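# Move coaster can onto turntable's orange spot

## Task

Lift the can off the coaster and set it upright on the turntable's orange spot, without disturbing the other cans already standing on the turntable.

## Robot and tools

Robot: two Doosan M1013 arms, left_arm and right_arm, each ending in a Robotiq 2F-140 parallel gripper whose fingers do not fold. Each has a wrist camera: cam_left_wrist and cam_right_wrist, both 672x504. A camera stand sits behind the arms.

Frames: the scene frame has its origin at table-top height, halfway between the nominal arm bases, +x out over the table, +z up, left_arm toward +y (image sides do not match these names). Actual bases: left_arm at (+0.043, +0.446, 0) m, right_arm at (+0.054, -0.643, 0) m, each yawed slightly. Every hand pose, velocity and target printed for an arm is in that arm's own base frame. Motion offsets run along the current Hand target's own axes. On the gripper, +z points out along the fingers and the fingers open and close along y. end_effector_position is the point between the pads when closed; fingertips reach about 33 mm past it (9 mm when fully open).

Row format (shared by execute_actions and move): 18 numbers, all in [-1, 1], always both arms. First left: dx, dy, dz, rx, ry, rz, left_gripper/position, force_limit, speed; then the same nine for the right. The six pose numbers are an offset, not a pose: they count from that arm's Hand target at the start of the action or move, in the Hand target's axes. Scale: 1.0 = 0.6 m for dx, dy, dz and 180 degrees for the rotation vector rx, ry, rz. Six zeros re-request the present Hand target. Gripper position: +1 fully open (140 mm), pads touch near -0.8, -1 closes until blocked. force_limit from -1 (about 14 N) to +1 (about 58 N); speed from -1 (about 30 mm/s) to +1 (about 250 mm/s); a faster close squeezes harder. Both start at +1. To leave a gripper alone, resend its last three numbers, since 0 is itself a command.

execute_actions(actions, cameras): actions is a list of actions; each action is up to 15 rows, one per 1/30 s step, and a short list repeats its final row to fill 15. All rows of one action count from the same start pose. Images come only with an empty list or when cameras names them (["all"] for all).

move(target, speed, blend, stop_force, zero, blocking, cameras): drives each gripper in a straight line toward the offset given in target (one row, or up to 15 rows all measured from the same starting Hand targets). speed is path top speed in m/s, 0.002 to 2 (default 0.25). blend, in m, rounds corners in a list. stop_force, 10 to 80 N for both arms, ends an arm's path when resisting push exceeds it; use it only slowly, not while rotating, and omit it when backing away from a contact. zero (default true) re-zeros the force reading first. blocking=false returns early, but not together with stop_force. Moves do not avoid obstacles; avoid paths passing near an arm's own base. The result adds a move: line (done, off_target, moving, held, fault) and limits (paced = pose clipped, held = steps withheld).

wait(seconds 0 to 10) lets time run holding commands. stop brakes a running move. zoom_image(camera, region [x0, y0, x1, y1], at most 504 by 504 px) enlarges part of the latest image of a wrist camera. read_manual returns licence text only. finished_scene(scene) ends the current scene for good; pass its number.

Controller: each step the commanded pose is clipped to within 70 mm and 16 degrees of the measured pose, so a far target takes several actions. Grippers often stop short of the Hand target; another action, even all zeros, asks again, or send the remaining gap. Results usually arrive with the last 4 steps still running (Kept back line); then Hand target shows what the last row requests.

Results: end_effector_position (m), quat_wxyz, velocities, joint positions and torques, external joint torques, flange force (gripper axes, includes held weight, noisy), Hand target, Tool commands, position_measured (counts: 3 open, 75 about 100 mm, 139 about 60 mm, 200 about 20 mm, 230 pads touching). object_status: 0 moving, 1 blocked while opening, 2 blocked while closing (a grip), 3 reached position or pads met. After closing, confirm 2. To tighten, raise force_limit and nudge position (-1 to -0.98); to loosen, reopen and close slowly.

Avoid: dropping the can or letting it fall off the table, releasing it while it moves, knocking the turntable cans, fast impacts, and pushing past firm contact (an arm is stiff). Contact torque at a joint's limit (waist/shoulder 323, elbow 152, wrist joints 42.7 N m) or 144 N outside force freezes that arm for 10 s. Never let the arms press on each other or close one gripper on the other's fingers. Overheating from long stretched holds or pushing at unreachable poses brakes an arm for 30 to 60 s; watch for a MOTOR HOT line. A loose object may occasionally get nudged by an outside push.

Each tool is called after "Request:" in YAML: its name, and indented under it one key for each argument.

## Session

Request:
execute_actions:
  actions: []

Scene clock: 0.00 s.
left_arm: end_effector_position=(+0.2683, -0.3206, +0.2544) position_measured=3 object_status=3 end_effector_quat_wxyz=(-0.130, +0.780, +0.202, +0.577) | right_arm: end_effector_position=(+0.6857, +0.1143, +0.1533) position_measured=3 object_status=3 end_effector_quat_wxyz=(-0.194, +0.403, +0.861, +0.241)
Joint positions: left_arm=[-1.675 0.141 2.259 0.937 1.703 -0.995] | right_arm=[-0.15 0.432 1.692 0.595 1.335 -1.082]
Joint velocities: within noise
Joint torques (N m): no reading
External joint torques (N m): no reading
Flange force (N): no reading
Hand target: left_arm +0.2683, -0.3206, +0.2544; -0.130, +0.780, +0.202, +0.577 | right_arm +0.6857, +0.1143, +0.1533; -0.194, +0.403, +0.861, +0.241
Tool commands: left_gripper/position=+1.0 left_gripper/force_limit=+1.0 left_gripper/speed=+1.0 right_gripper/position=+1.0 right_gripper/force_limit=+1.0 right_gripper/speed=+1.0

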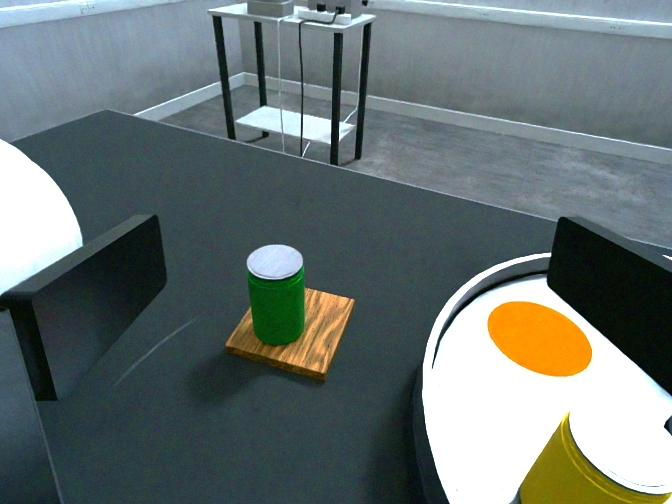

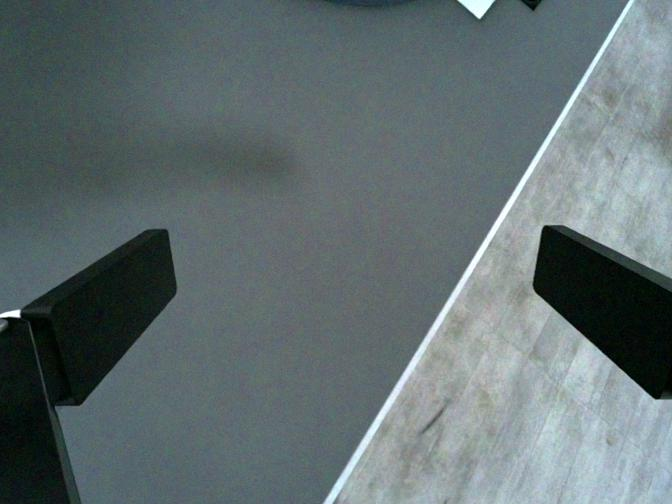

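Request:
move:
  target: [0.3122,0.2147,0.2053,0.2246,-0.3553,-0.2904,0.5,-0.5,0,0,0,0,0,0,0,1,1,1]
  cameras: ["cam_left_wrist"]

Request:
wait:
  seconds: 1.5
  cameras: ["cam_left_wrist"]

Request:
wait:
  seconds: 1.5
  cameras: ["cam_left_wrist"]

Request:
wait:
  seconds: 1.5
  cameras: ["cam_left_wrist"]

Request:
wait:
  seconds: 1.5
  cameras: ["cam_left_wrist"]

Request:
wait:
  seconds: 1.5
  cameras: ["cam_left_wrist"]

Scene clock: 4.17 s.
left_arm: end_effector_position=(+0.4799, -0.3502, +0.4000) position_measured=66 object_status=3 end_effector_quat_wxyz=(-0.001, +0.707, +0.707, +0.001) | right_arm: end_effector_position=(+0.6857, +0.1143, +0.1533) position_measured=3 object_status=3 end_effector_quat_wxyz=(-0.194, +0.403, +0.861, +0.241)
Joint positions: left_arm=[-0.689 0.058 1.583 0.001 1.502 -0.689] | right_arm=[-0.15 0.432 1.692 0.595 1.335 -1.082]
Joint torques (N m): left_arm=[0.29 -47.14 -41.84 4.61 0.08 -0.16] | right_arm=[-2 -83.04 -36.69 4.2 0.5 -0.48]
External joint torques (N m): left_arm=[-0.43 -1.37 -0.62 -0.21 -0.06 0.16] | right_arm=[1.97 4.24 0.79 0.06 0.45 0.49]
Flange force (N): left_arm=[0.3 -1.2 -1.1] | right_arm=[-3.3 4.5 3.2]
Hand target: left_arm +0.4799, -0.3502, +0.4000; -0.001, +0.707, +0.707, +0.001 | right_arm +0.6857, +0.1143, +0.1533; -0.194, +0.403, +0.861, +0.241
Off the commanded pose: left_arm 0.000 m, 0 deg | right_arm 0.000 m, 0 deg.
move: done
Images, in order (width x height): cam_left_wrist 672x504.

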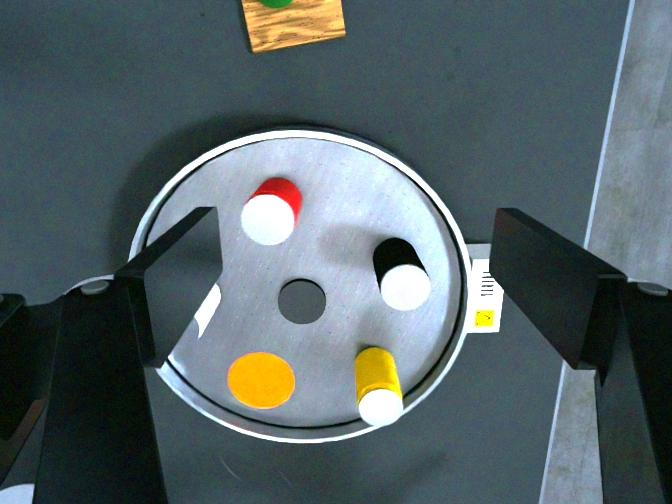

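Scene clock: 5.67 s.
left_arm: end_effector_position=(+0.4799, -0.3502, +0.4000) position_measured=66 object_status=3 end_effector_quat_wxyz=(-0.001, +0.707, +0.707, +0.001) | right_arm: end_effector_position=(+0.6857, +0.1143, +0.1533) position_measured=3 object_status=3 end_effector_quat_wxyz=(-0.194, +0.403, +0.861, +0.241)
Joint positions: left_arm=[-0.689 0.058 1.583 0.001 1.502 -0.689] | right_arm=[-0.15 0.432 1.692 0.595 1.335 -1.082]
Joint torques (N m): left_arm=[0.3 -47.26 -42.1 4.56 0.06 -0.2] | right_arm=[-1.11 -83.43 -36.16 4.23 0.49 -0.58]
External joint torques (N m): left_arm=[-0.39 -1.38 -0.52 -0.15 -0.03 0.2] | right_arm=[1.07 4.34 0 0.06 0.46 0.59]
Flange force (N): left_arm=[0.5 -1.3 -1.0] | right_arm=[-4.8 5.3 1.7]
Hand target: left_arm +0.4799, -0.3502, +0.4000; -0.001, +0.707, +0.707, +0.001 | right_arm +0.6857, +0.1143, +0.1533; -0.194, +0.403, +0.861, +0.241
Tool commands: left_gripper/position=+0.5 left_gripper/force_limit=-0.5 left_gripper/speed=+0.0 right_gripper/position=+1.0 right_gripper/force_limit=+1.0 right_gripper/speed=+1.0
Off the commanded pose: left_arm 0.000 m, 0 deg | right_arm 0.000 m, 0 deg.
wait: 1.50 s; at rest by 0.17 s
Images, in order (width x height): cam_left_wrist 672x504.

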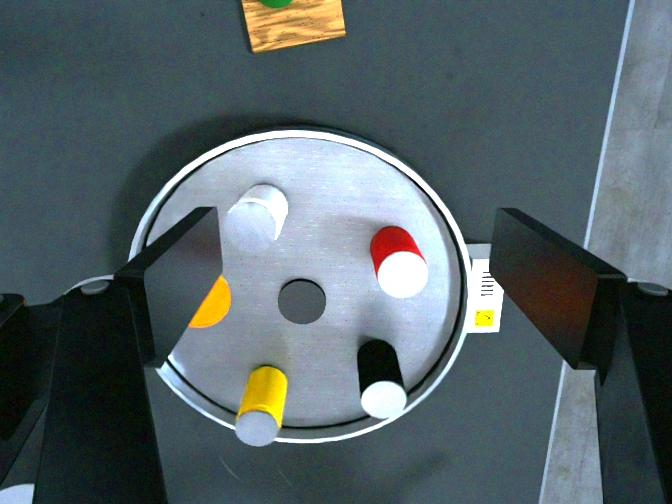

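Scene clock: 7.17 s.
left_arm: end_effector_position=(+0.4799, -0.3502, +0.4000) position_measured=66 object_status=3 end_effector_quat_wxyz=(-0.001, +0.707, +0.707, +0.001) | right_arm: end_effector_position=(+0.6857, +0.1143, +0.1533) position_measured=3 object_status=3 end_effector_quat_wxyz=(-0.194, +0.403, +0.861, +0.241)
Joint positions: left_arm=[-0.689 0.058 1.583 0.001 1.502 -0.689] | right_arm=[-0.15 0.432 1.692 0.595 1.335 -1.082]
Joint torques (N m): left_arm=[0.01 -47.1 -41.95 4.54 0.07 -0.2] | right_arm=[-1.67 -83.58 -36.33 4.31 0.47 -0.54]
External joint torques (N m): left_arm=[-0.08 -1.56 -0.7 -0.12 -0.05 0.2] | right_arm=[1.75 4.28 0.05 0 0.48 0.55]
Flange force (N): left_arm=[0.9 -0.9 -1.3] | right_arm=[-4.2 5.7 2.2]
Hand target: left_arm +0.4799, -0.3502, +0.4000; -0.001, +0.707, +0.707, +0.001 | right_arm +0.6857, +0.1143, +0.1533; -0.194, +0.403, +0.861, +0.241
Tool commands: left_gripper/position=+0.5 left_gripper/force_limit=-0.5 left_gripper/speed=+0.0 right_gripper/position=+1.0 right_gripper/force_limit=+1.0 right_gripper/speed=+1.0
Off the commanded pose: left_arm 0.000 m, 0 deg | right_arm 0.000 m, 0 deg.
wait: 1.50 s; at rest by 0.17 s
Images, in order (width x height): cam_left_wrist 672x504.

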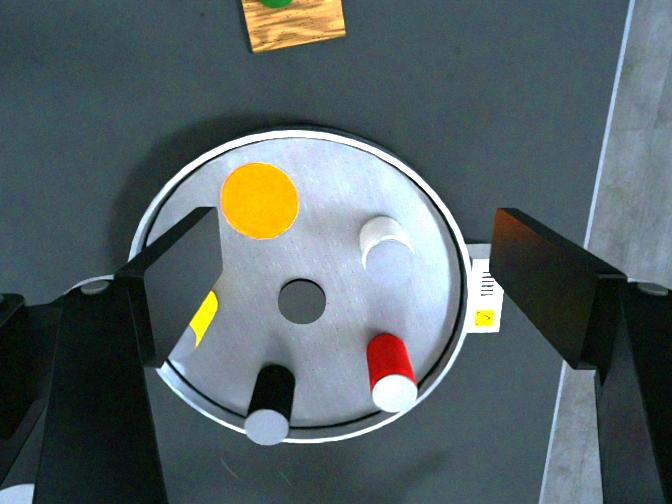

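Scene clock: 8.67 s.
left_arm: end_effector_position=(+0.4799, -0.3502, +0.4000) position_measured=66 object_status=3 end_effector_quat_wxyz=(-0.001, +0.707, +0.707, +0.001) | right_arm: end_effector_position=(+0.6857, +0.1143, +0.1533) position_measured=3 object_status=3 end_effector_quat_wxyz=(-0.194, +0.403, +0.861, +0.241)
Joint positions: left_arm=[-0.689 0.058 1.583 0.001 1.502 -0.689] | right_arm=[-0.15 0.432 1.692 0.595 1.335 -1.082]
Joint torques (N m): left_arm=[0.21 -46.96 -42.04 4.56 0.1 -0.13] | right_arm=[-2.06 -83.7 -36.47 4.25 0.57 -0.53]
External joint torques (N m): left_arm=[-0.08 -1.73 -0.52 -0.14 -0.08 0.13] | right_arm=[2.17 4.86 0.65 0 0.39 0.54]
Flange force (N): left_arm=[1.2 -1.5 -0.9] | right_arm=[-4.1 5.4 3.5]
Hand target: left_arm +0.4799, -0.3502, +0.4000; -0.001, +0.707, +0.707, +0.001 | right_arm +0.6857, +0.1143, +0.1533; -0.194, +0.403, +0.861, +0.241
Tool commands: left_gripper/position=+0.5 left_gripper/force_limit=-0.5 left_gripper/speed=+0.0 right_gripper/position=+1.0 right_gripper/force_limit=+1.0 right_gripper/speed=+1.0
Off the commanded pose: left_arm 0.000 m, 0 deg | right_arm 0.000 m, 0 deg.
wait: 1.50 s; at rest by 0.17 s
Images, in order (width x height): cam_left_wrist 672x504.

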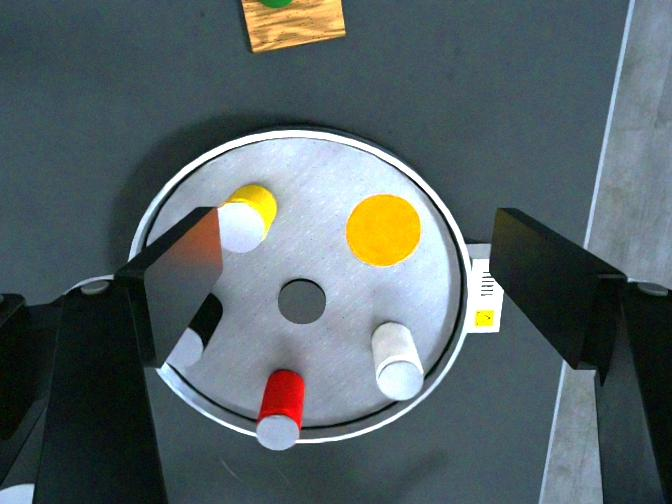

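Scene clock: 10.17 s.
left_arm: end_effector_position=(+0.4799, -0.3502, +0.4000) position_measured=66 object_status=3 end_effector_quat_wxyz=(-0.001, +0.707, +0.707, +0.001) | right_arm: end_effector_position=(+0.6857, +0.1143, +0.1533) position_measured=3 object_status=3 end_effector_quat_wxyz=(-0.194, +0.403, +0.861, +0.241)
Joint positions: left_arm=[-0.689 0.058 1.583 0.001 1.502 -0.689] | right_arm=[-0.15 0.432 1.692 0.595 1.335 -1.082]
Joint torques (N m): left_arm=[-0.05 -47.1 -41.9 4.6 0.08 -0.15] | right_arm=[-1.7 -83.69 -36.39 4.25 0.53 -0.54]
External joint torques (N m): left_arm=[0.02 -1.52 -0.69 -0.19 -0.06 0.15] | right_arm=[1.75 4.57 0.2 0.05 0.42 0.56]
Flange force (N): left_arm=[1.0 -0.9 -1.2] | right_arm=[-4.4 5.7 2.6]
Hand target: left_arm +0.4799, -0.3502, +0.4000; -0.001, +0.707, +0.707, +0.001 | right_arm +0.6857, +0.1143, +0.1533; -0.194, +0.403, +0.861, +0.241
Tool commands: left_gripper/position=+0.5 left_gripper/force_limit=-0.5 left_gripper/speed=+0.0 right_gripper/position=+1.0 right_gripper/force_limit=+1.0 right_gripper/speed=+1.0
Off the commanded pose: left_arm 0.000 m, 0 deg | right_arm 0.000 m, 0 deg.
wait: 1.50 s; at rest by 0.17 s
Images, in order (width x height): cam_left_wrist 672x504.

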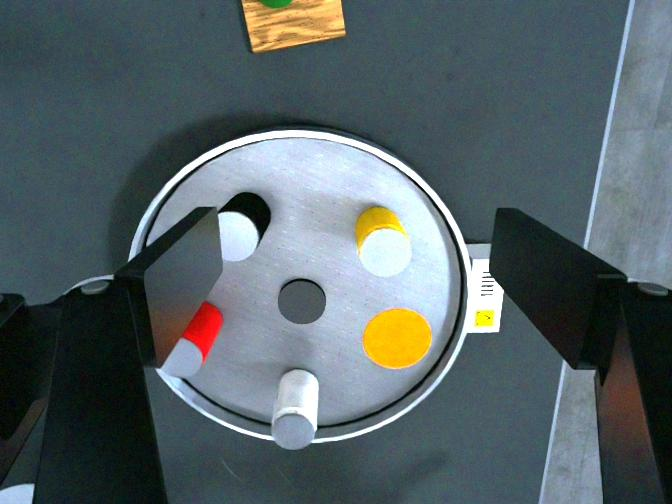

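Scene clock: 11.67 s.
left_arm: end_effector_position=(+0.4799, -0.3502, +0.4000) position_measured=66 object_status=3 end_effector_quat_wxyz=(-0.001, +0.707, +0.707, +0.001) | right_arm: end_effector_position=(+0.6857, +0.1143, +0.1533) position_measured=3 object_status=3 end_effector_quat_wxyz=(-0.194, +0.403, +0.861, +0.241)
Joint positions: left_arm=[-0.689 0.058 1.583 0.001 1.502 -0.689] | right_arm=[-0.15 0.432 1.692 0.595 1.335 -1.082]
Joint torques (N m): left_arm=[0.13 -47.35 -42.1 4.56 0.07 -0.13] | right_arm=[-2.1 -83.41 -36.51 4.25 0.52 -0.58]
External joint torques (N m): left_arm=[0.01 -1.17 -0.31 -0.15 -0.04 0.13] | right_arm=[2.15 4.52 0.53 0.03 0.44 0.59]
Flange force (N): left_arm=[1.0 -1.0 -0.6] | right_arm=[-3.7 5.5 3.2]
Hand target: left_arm +0.4799, -0.3502, +0.4000; -0.001, +0.707, +0.707, +0.001 | right_arm +0.6857, +0.1143, +0.1533; -0.194, +0.403, +0.861, +0.241
Tool commands: left_gripper/position=+0.5 left_gripper/force_limit=-0.5 left_gripper/speed=+0.0 right_gripper/position=+1.0 right_gripper/force_limit=+1.0 right_gripper/speed=+1.0
Off the commanded pose: left_arm 0.000 m, 0 deg | right_arm 0.000 m, 0 deg.
wait: 1.50 s; at rest by 0.17 s
Images, in order (width x height): cam_left_wrist 672x504.

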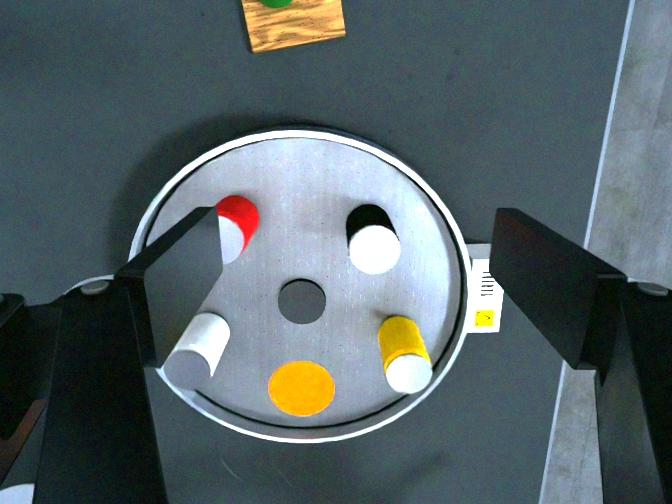

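Request:
move:
  target: [0.2853,-0.1132,0.25,0,0,0,0.5,-0.5,0,0,0,0,0,0,0,1,1,1]
  cameras: ["cam_left_wrist"]

Scene clock: 13.27 s.
left_arm: end_effector_position=(+0.4122, -0.1787, +0.2503) position_measured=66 object_status=3 end_effector_quat_wxyz=(-0.001, +0.707, +0.707, +0.001) | right_arm: end_effector_position=(+0.6857, +0.1143, +0.1533) position_measured=3 object_status=3 end_effector_quat_wxyz=(-0.194, +0.403, +0.861, +0.241)
Joint positions: left_arm=[-0.487 -0.129 2.036 0.002 1.235 -0.487] | right_arm=[-0.15 0.432 1.692 0.595 1.335 -1.082]
Joint torques (N m): left_arm=[0.35 -24.43 -39.86 4.58 0.06 -0.18] | right_arm=[-1.48 -82.92 -36.4 4.26 0.46 -0.67]
External joint torques (N m): left_arm=[-0.37 -2.31 -0.46 -0.4 -0.05 0.18] | right_arm=[1.5 3.95 0.3 0.02 0.49 0.68]
Flange force (N): left_arm=[0.9 -3.2 -1.9] | right_arm=[-3.6 5.0 2.1]
Hand target: left_arm +0.4122, -0.1787, +0.2503; -0.001, +0.707, +0.707, +0.001 | right_arm +0.6857, +0.1143, +0.1533; -0.194, +0.403, +0.861, +0.241
Off the commanded pose: left_arm 0.000 m, 0 deg | right_arm 0.000 m, 0 deg.
move: done
Images, in order (width x height): cam_left_wrist 672x504.

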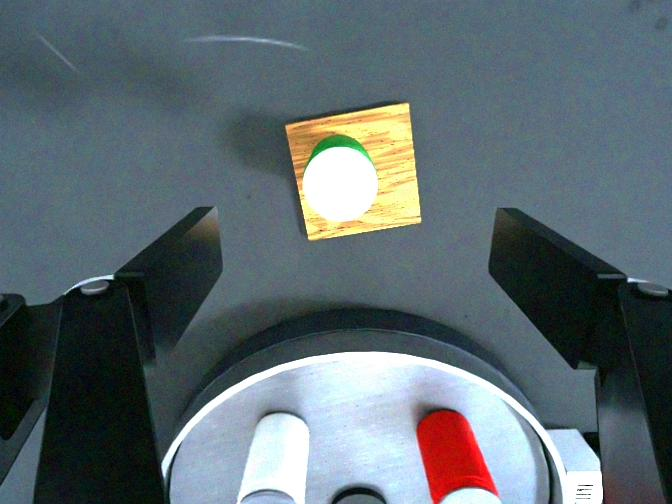

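Request:
move:
  target: [-0.003,-0.007,0.3172,0,0,0,0.5,-0.5,0,0,0,0,0,0,0,1,1,1]
  speed: 0.12
  cameras: []

Request:
move:
  target: [0,0,0,0,0,0,-1,-0.5,-1,0,0,0,0,0,0,1,1,1]
  cameras: ["cam_left_wrist"]

Request:
wait:
  seconds: 1.0
  cameras: []

Scene clock: 15.47 s.
left_arm: end_effector_position=(+0.4080, -0.1802, +0.0600) position_measured=66 object_status=3 end_effector_quat_wxyz=(-0.001, +0.707, +0.707, +0.001) | right_arm: end_effector_position=(+0.6857, +0.1143, +0.1533) position_measured=3 object_status=3 end_effector_quat_wxyz=(-0.194, +0.403, +0.861, +0.241)
Joint positions: left_arm=[-0.494 0.055 2.261 0.002 0.826 -0.495] | right_arm=[-0.15 0.432 1.692 0.595 1.335 -1.082]
Joint torques (N m): left_arm=[0.25 -34.72 -31.07 3.44 0.11 -0.1] | right_arm=[-2.27 -83.2 -36.56 4.27 0.43 -0.49]
External joint torques (N m): left_arm=[-0.2 -2.43 -0.3 -0.19 -0.09 0.1] | right_arm=[2.31 4.21 0.57 0 0.52 0.5]
Flange force (N): left_arm=[1.1 -3.1 -3.5] | right_arm=[-3.2 5.2 3.1]
Hand target: left_arm +0.4080, -0.1802, +0.0600; -0.001, +0.707, +0.707, +0.001 | right_arm +0.6857, +0.1143, +0.1533; -0.194, +0.403, +0.861, +0.241
Off the commanded pose: left_arm 0.000 m, 0 deg | right_arm 0.000 m, 0 deg.
move: done
No camera images: "cameras" was empty.

Scene clock: 17.47 s.
left_arm: end_effector_position=(+0.4080, -0.1802, +0.0600) position_measured=151 object_status=0 end_effector_quat_wxyz=(-0.001, +0.707, +0.707, +0.001) | right_arm: end_effector_position=(+0.6857, +0.1143, +0.1533) position_measured=3 object_status=3 end_effector_quat_wxyz=(-0.194, +0.403, +0.861, +0.241)
Joint positions: left_arm=[-0.494 0.055 2.261 0.002 0.826 -0.495] | right_arm=[-0.15 0.432 1.692 0.595 1.335 -1.082]
Joint torques (N m): left_arm=[-0.1 -31.88 -28.53 3.41 -0.27 -0.15] | right_arm=[-1.28 -82.9 -36.36 4.23 0.48 -0.63]
External joint torques (N m): left_arm=[0.14 -5.23 -2.76 -0.16 0.29 0.15] | right_arm=[1.3 3.84 0.29 0.05 0.47 0.64]
Flange force (N): left_arm=[2.0 -2.8 -10.6] | right_arm=[-3.6 4.7 1.9]
Hand target: left_arm +0.4080, -0.1802, +0.0600; -0.001, +0.707, +0.707, +0.001 | right_arm +0.6857, +0.1143, +0.1533; -0.194, +0.403, +0.861, +0.241
Off the commanded pose: left_arm 0.000 m, 0 deg | right_arm 0.000 m, 0 deg.
move: done
Images, in order (width x height): cam_left_wrist 672x504.

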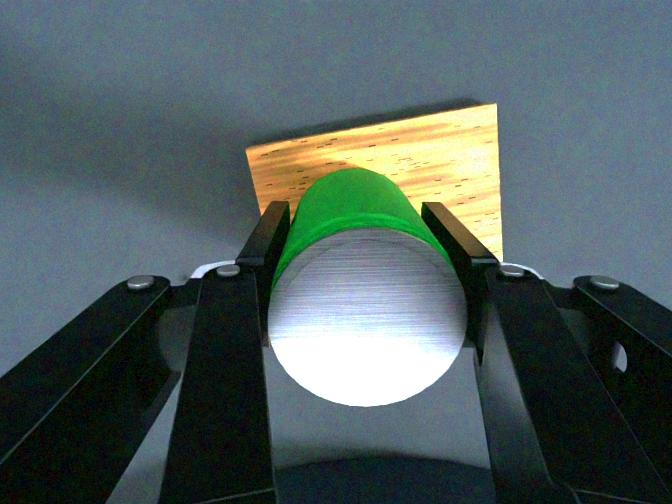

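Scene clock: 18.47 s.
left_arm: end_effector_position=(+0.4080, -0.1802, +0.0600) position_measured=151 object_status=2 end_effector_quat_wxyz=(-0.001, +0.707, +0.707, +0.001) | right_arm: end_effector_position=(+0.6857, +0.1143, +0.1533) position_measured=3 object_status=3 end_effector_quat_wxyz=(-0.194, +0.403, +0.861, +0.241)
Joint positions: left_arm=[-0.494 0.055 2.261 0.002 0.826 -0.495] | right_arm=[-0.15 0.432 1.692 0.595 1.335 -1.082]
Joint torques (N m): left_arm=[-0.47 -31.84 -28.64 3.4 -0.31 -0.17] | right_arm=[-2.03 -83.71 -36.39 4.26 0.48 -0.61]
External joint torques (N m): left_arm=[0.38 -5.23 -2.71 -0.14 0.33 0.17] | right_arm=[2.04 4.79 0.4 0.01 0.48 0.62]
Flange force (N): left_arm=[2.5 -2.6 -10.6] | right_arm=[-4.3 5.8 3.0]
Hand target: left_arm +0.4080, -0.1802, +0.0600; -0.001, +0.707, +0.707, +0.001 | right_arm +0.6857, +0.1143, +0.1533; -0.194, +0.403, +0.861, +0.241
Tool commands: left_gripper/position=-1.0 left_gripper/force_limit=-0.5 left_gripper/speed=-1.0 right_gripper/position=+1.0 right_gripper/force_limit=+1.0 right_gripper/speed=+1.0
Off the commanded pose: left_arm 0.000 m, 0 deg | right_arm 0.000 m, 0 deg.
wait: 1.00 s; at rest by 0.17 s
No camera images: "cameras" was empty.

Request:
move:
  target:
    - [0,0,-0.3008,0,0,0,-1,-0.5,-1,0,0,0,0,0,0,1,1,1]
    - [-0.4783,-0.1558,-0.3008,0,0,0,-1,-0.5,-1,0,0,0,0,0,0,1,1,1]
  blend: [0.03,0]
  speed: [0.15,0.25]
  cameras: ["cam_left_wrist"]

Request:
wait:
  seconds: 1.0
  cameras: ["cam_left_wrist"]

Request:
wait:
  seconds: 2.0
  cameras: ["cam_left_wrist"]

Request:
wait:
  seconds: 2.0
  cameras: ["cam_left_wrist"]

Scene clock: 21.43 s.
left_arm: end_effector_position=(+0.3143, -0.4673, +0.2400) position_measured=151 object_status=2 end_effector_quat_wxyz=(-0.001, +0.707, +0.707, +0.001) | right_arm: end_effector_position=(+0.6857, +0.1143, +0.1533) position_measured=3 object_status=3 end_effector_quat_wxyz=(-0.194, +0.403, +0.861, +0.241)
Joint positions: left_arm=[-1.041 0.065 1.87 0.001 1.209 -1.04] | right_arm=[-0.15 0.432 1.692 0.595 1.335 -1.082]
Joint torques (N m): left_arm=[0.3 -45.87 -40.24 4.27 0.07 -0.09] | right_arm=[-1.91 -83.88 -36.35 4.27 0.49 -0.58]
External joint torques (N m): left_arm=[-0.25 -0.78 0.39 -0.15 -0.03 0.09] | right_arm=[1.81 4.86 0.25 0.02 0.47 0.59]
Flange force (N): left_arm=[1.4 -1.3 0.1] | right_arm=[-4.7 5.9 2.7]
Hand target: left_arm +0.3142, -0.4674, +0.2400; -0.001, +0.707, +0.707, +0.001 | right_arm +0.6857, +0.1143, +0.1533; -0.194, +0.403, +0.861, +0.241
Off the commanded pose: left_arm 0.000 m, 0 deg | right_arm 0.000 m, 0 deg.
move: done
Images, in order (width x height): cam_left_wrist 672x504.

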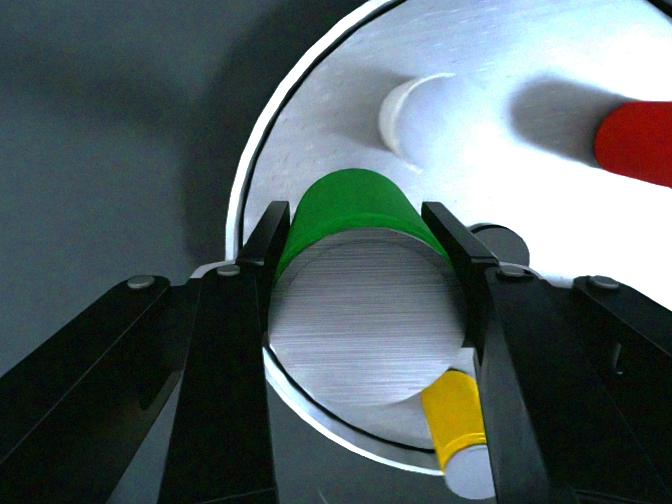

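Scene clock: 22.43 s.
left_arm: end_effector_position=(+0.3142, -0.4674, +0.2400) position_measured=151 object_status=2 end_effector_quat_wxyz=(-0.001, +0.707, +0.707, +0.001) | right_arm: end_effector_position=(+0.6857, +0.1143, +0.1533) position_measured=3 object_status=3 end_effector_quat_wxyz=(-0.194, +0.403, +0.861, +0.241)
Joint positions: left_arm=[-1.041 0.065 1.87 0.001 1.209 -1.04] | right_arm=[-0.15 0.432 1.692 0.595 1.335 -1.082]
Joint torques (N m): left_arm=[0 -45.7 -40.23 4.29 0.07 -0.11] | right_arm=[-2.03 -83.26 -36.53 4.18 0.48 -0.62]
External joint torques (N m): left_arm=[-0.09 -0.98 0.24 -0.15 -0.04 0.11] | right_arm=[1.84 4.2 0.31 0.12 0.47 0.63]
Flange force (N): left_arm=[1.6 -1.1 -0.2] | right_arm=[-3.7 5.4 2.6]
Hand target: left_arm +0.3142, -0.4674, +0.2400; -0.001, +0.707, +0.707, +0.001 | right_arm +0.6857, +0.1143, +0.1533; -0.194, +0.403, +0.861, +0.241
Tool commands: left_gripper/position=-1.0 left_gripper/force_limit=-0.5 left_gripper/speed=-1.0 right_gripper/position=+1.0 right_gripper/force_limit=+1.0 right_gripper/speed=+1.0
Off the commanded pose: left_arm 0.000 m, 0 deg | right_arm 0.000 m, 0 deg.
wait: 1.00 s; at rest by 0.17 s
Images, in order (width x height): cam_left_wrist 672x504.

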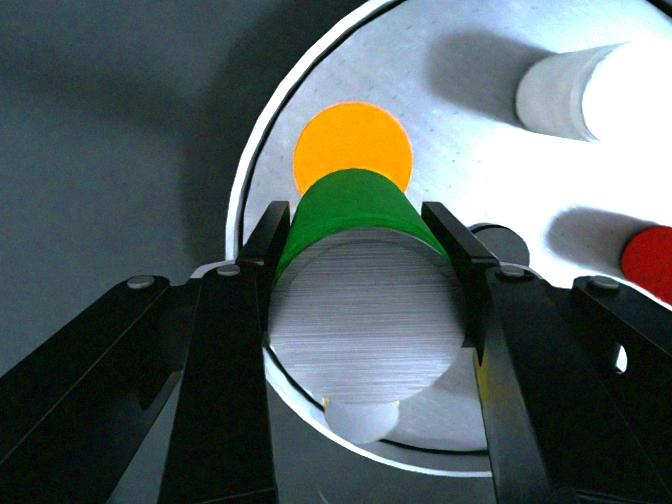

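Scene clock: 24.43 s.
left_arm: end_effector_position=(+0.3142, -0.4674, +0.2400) position_measured=151 object_status=2 end_effector_quat_wxyz=(-0.001, +0.707, +0.707, +0.001) | right_arm: end_effector_position=(+0.6857, +0.1143, +0.1533) position_measured=3 object_status=3 end_effector_quat_wxyz=(-0.194, +0.403, +0.861, +0.241)
Joint positions: left_arm=[-1.041 0.065 1.87 0.001 1.209 -1.04] | right_arm=[-0.15 0.432 1.692 0.595 1.335 -1.082]
Joint torques (N m): left_arm=[-0.09 -46.01 -40.36 4.29 0.09 -0.12] | right_arm=[-1.19 -83.46 -36.52 4.24 0.53 -0.53]
External joint torques (N m): left_arm=[0.17 -0.76 0.39 -0.15 -0.06 0.12] | right_arm=[1.2 4.39 0.45 0.04 0.42 0.54]
Flange force (N): left_arm=[1.8 -0.6 0.2] | right_arm=[-4.3 4.6 2.4]
Hand target: left_arm +0.3142, -0.4674, +0.2400; -0.001, +0.707, +0.707, +0.001 | right_arm +0.6857, +0.1143, +0.1533; -0.194, +0.403, +0.861, +0.241
Tool commands: left_gripper/position=-1.0 left_gripper/force_limit=-0.5 left_gripper/speed=-1.0 right_gripper/position=+1.0 right_gripper/force_limit=+1.0 right_gripper/speed=+1.0
Off the commanded pose: left_arm 0.000 m, 0 deg | right_arm 0.000 m, 0 deg.
wait: 2.00 s; at rest by 0.17 s
Images, in order (width x height): cam_left_wrist 672x504.

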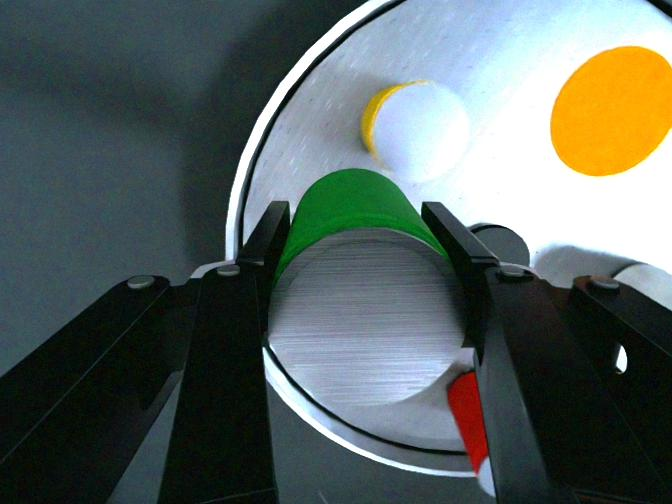

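Scene clock: 26.43 s.
left_arm: end_effector_position=(+0.3142, -0.4674, +0.2400) position_measured=151 object_status=2 end_effector_quat_wxyz=(-0.001, +0.707, +0.707, +0.001) | right_arm: end_effector_position=(+0.6857, +0.1143, +0.1533) position_measured=3 object_status=3 end_effector_quat_wxyz=(-0.194, +0.403, +0.861, +0.241)
Joint positions: left_arm=[-1.041 0.065 1.87 0.001 1.209 -1.04] | right_arm=[-0.15 0.432 1.692 0.595 1.335 -1.082]
Joint torques (N m): left_arm=[0 -45.82 -40.19 4.29 0.05 -0.14] | right_arm=[-2.2 -83.36 -36.2 4.21 0.49 -0.48]
External joint torques (N m): left_arm=[0.02 -0.78 0.43 -0.17 -0.01 0.14] | right_arm=[2.32 4.25 0.11 0.08 0.47 0.49]
Flange force (N): left_arm=[1.8 -0.9 0.1] | right_arm=[-3.7 6.1 2.7]
Hand target: left_arm +0.3142, -0.4674, +0.2400; -0.001, +0.707, +0.707, +0.001 | right_arm +0.6857, +0.1143, +0.1533; -0.194, +0.403, +0.861, +0.241
Tool commands: left_gripper/position=-1.0 left_gripper/force_limit=-0.5 left_gripper/speed=-1.0 right_gripper/position=+1.0 right_gripper/force_limit=+1.0 right_gripper/speed=+1.0
Off the commanded pose: left_arm 0.000 m, 0 deg | right_arm 0.000 m, 0 deg.
wait: 2.00 s; at rest by 0.17 s
Images, in order (width x height): cam_left_wrist 672x504.

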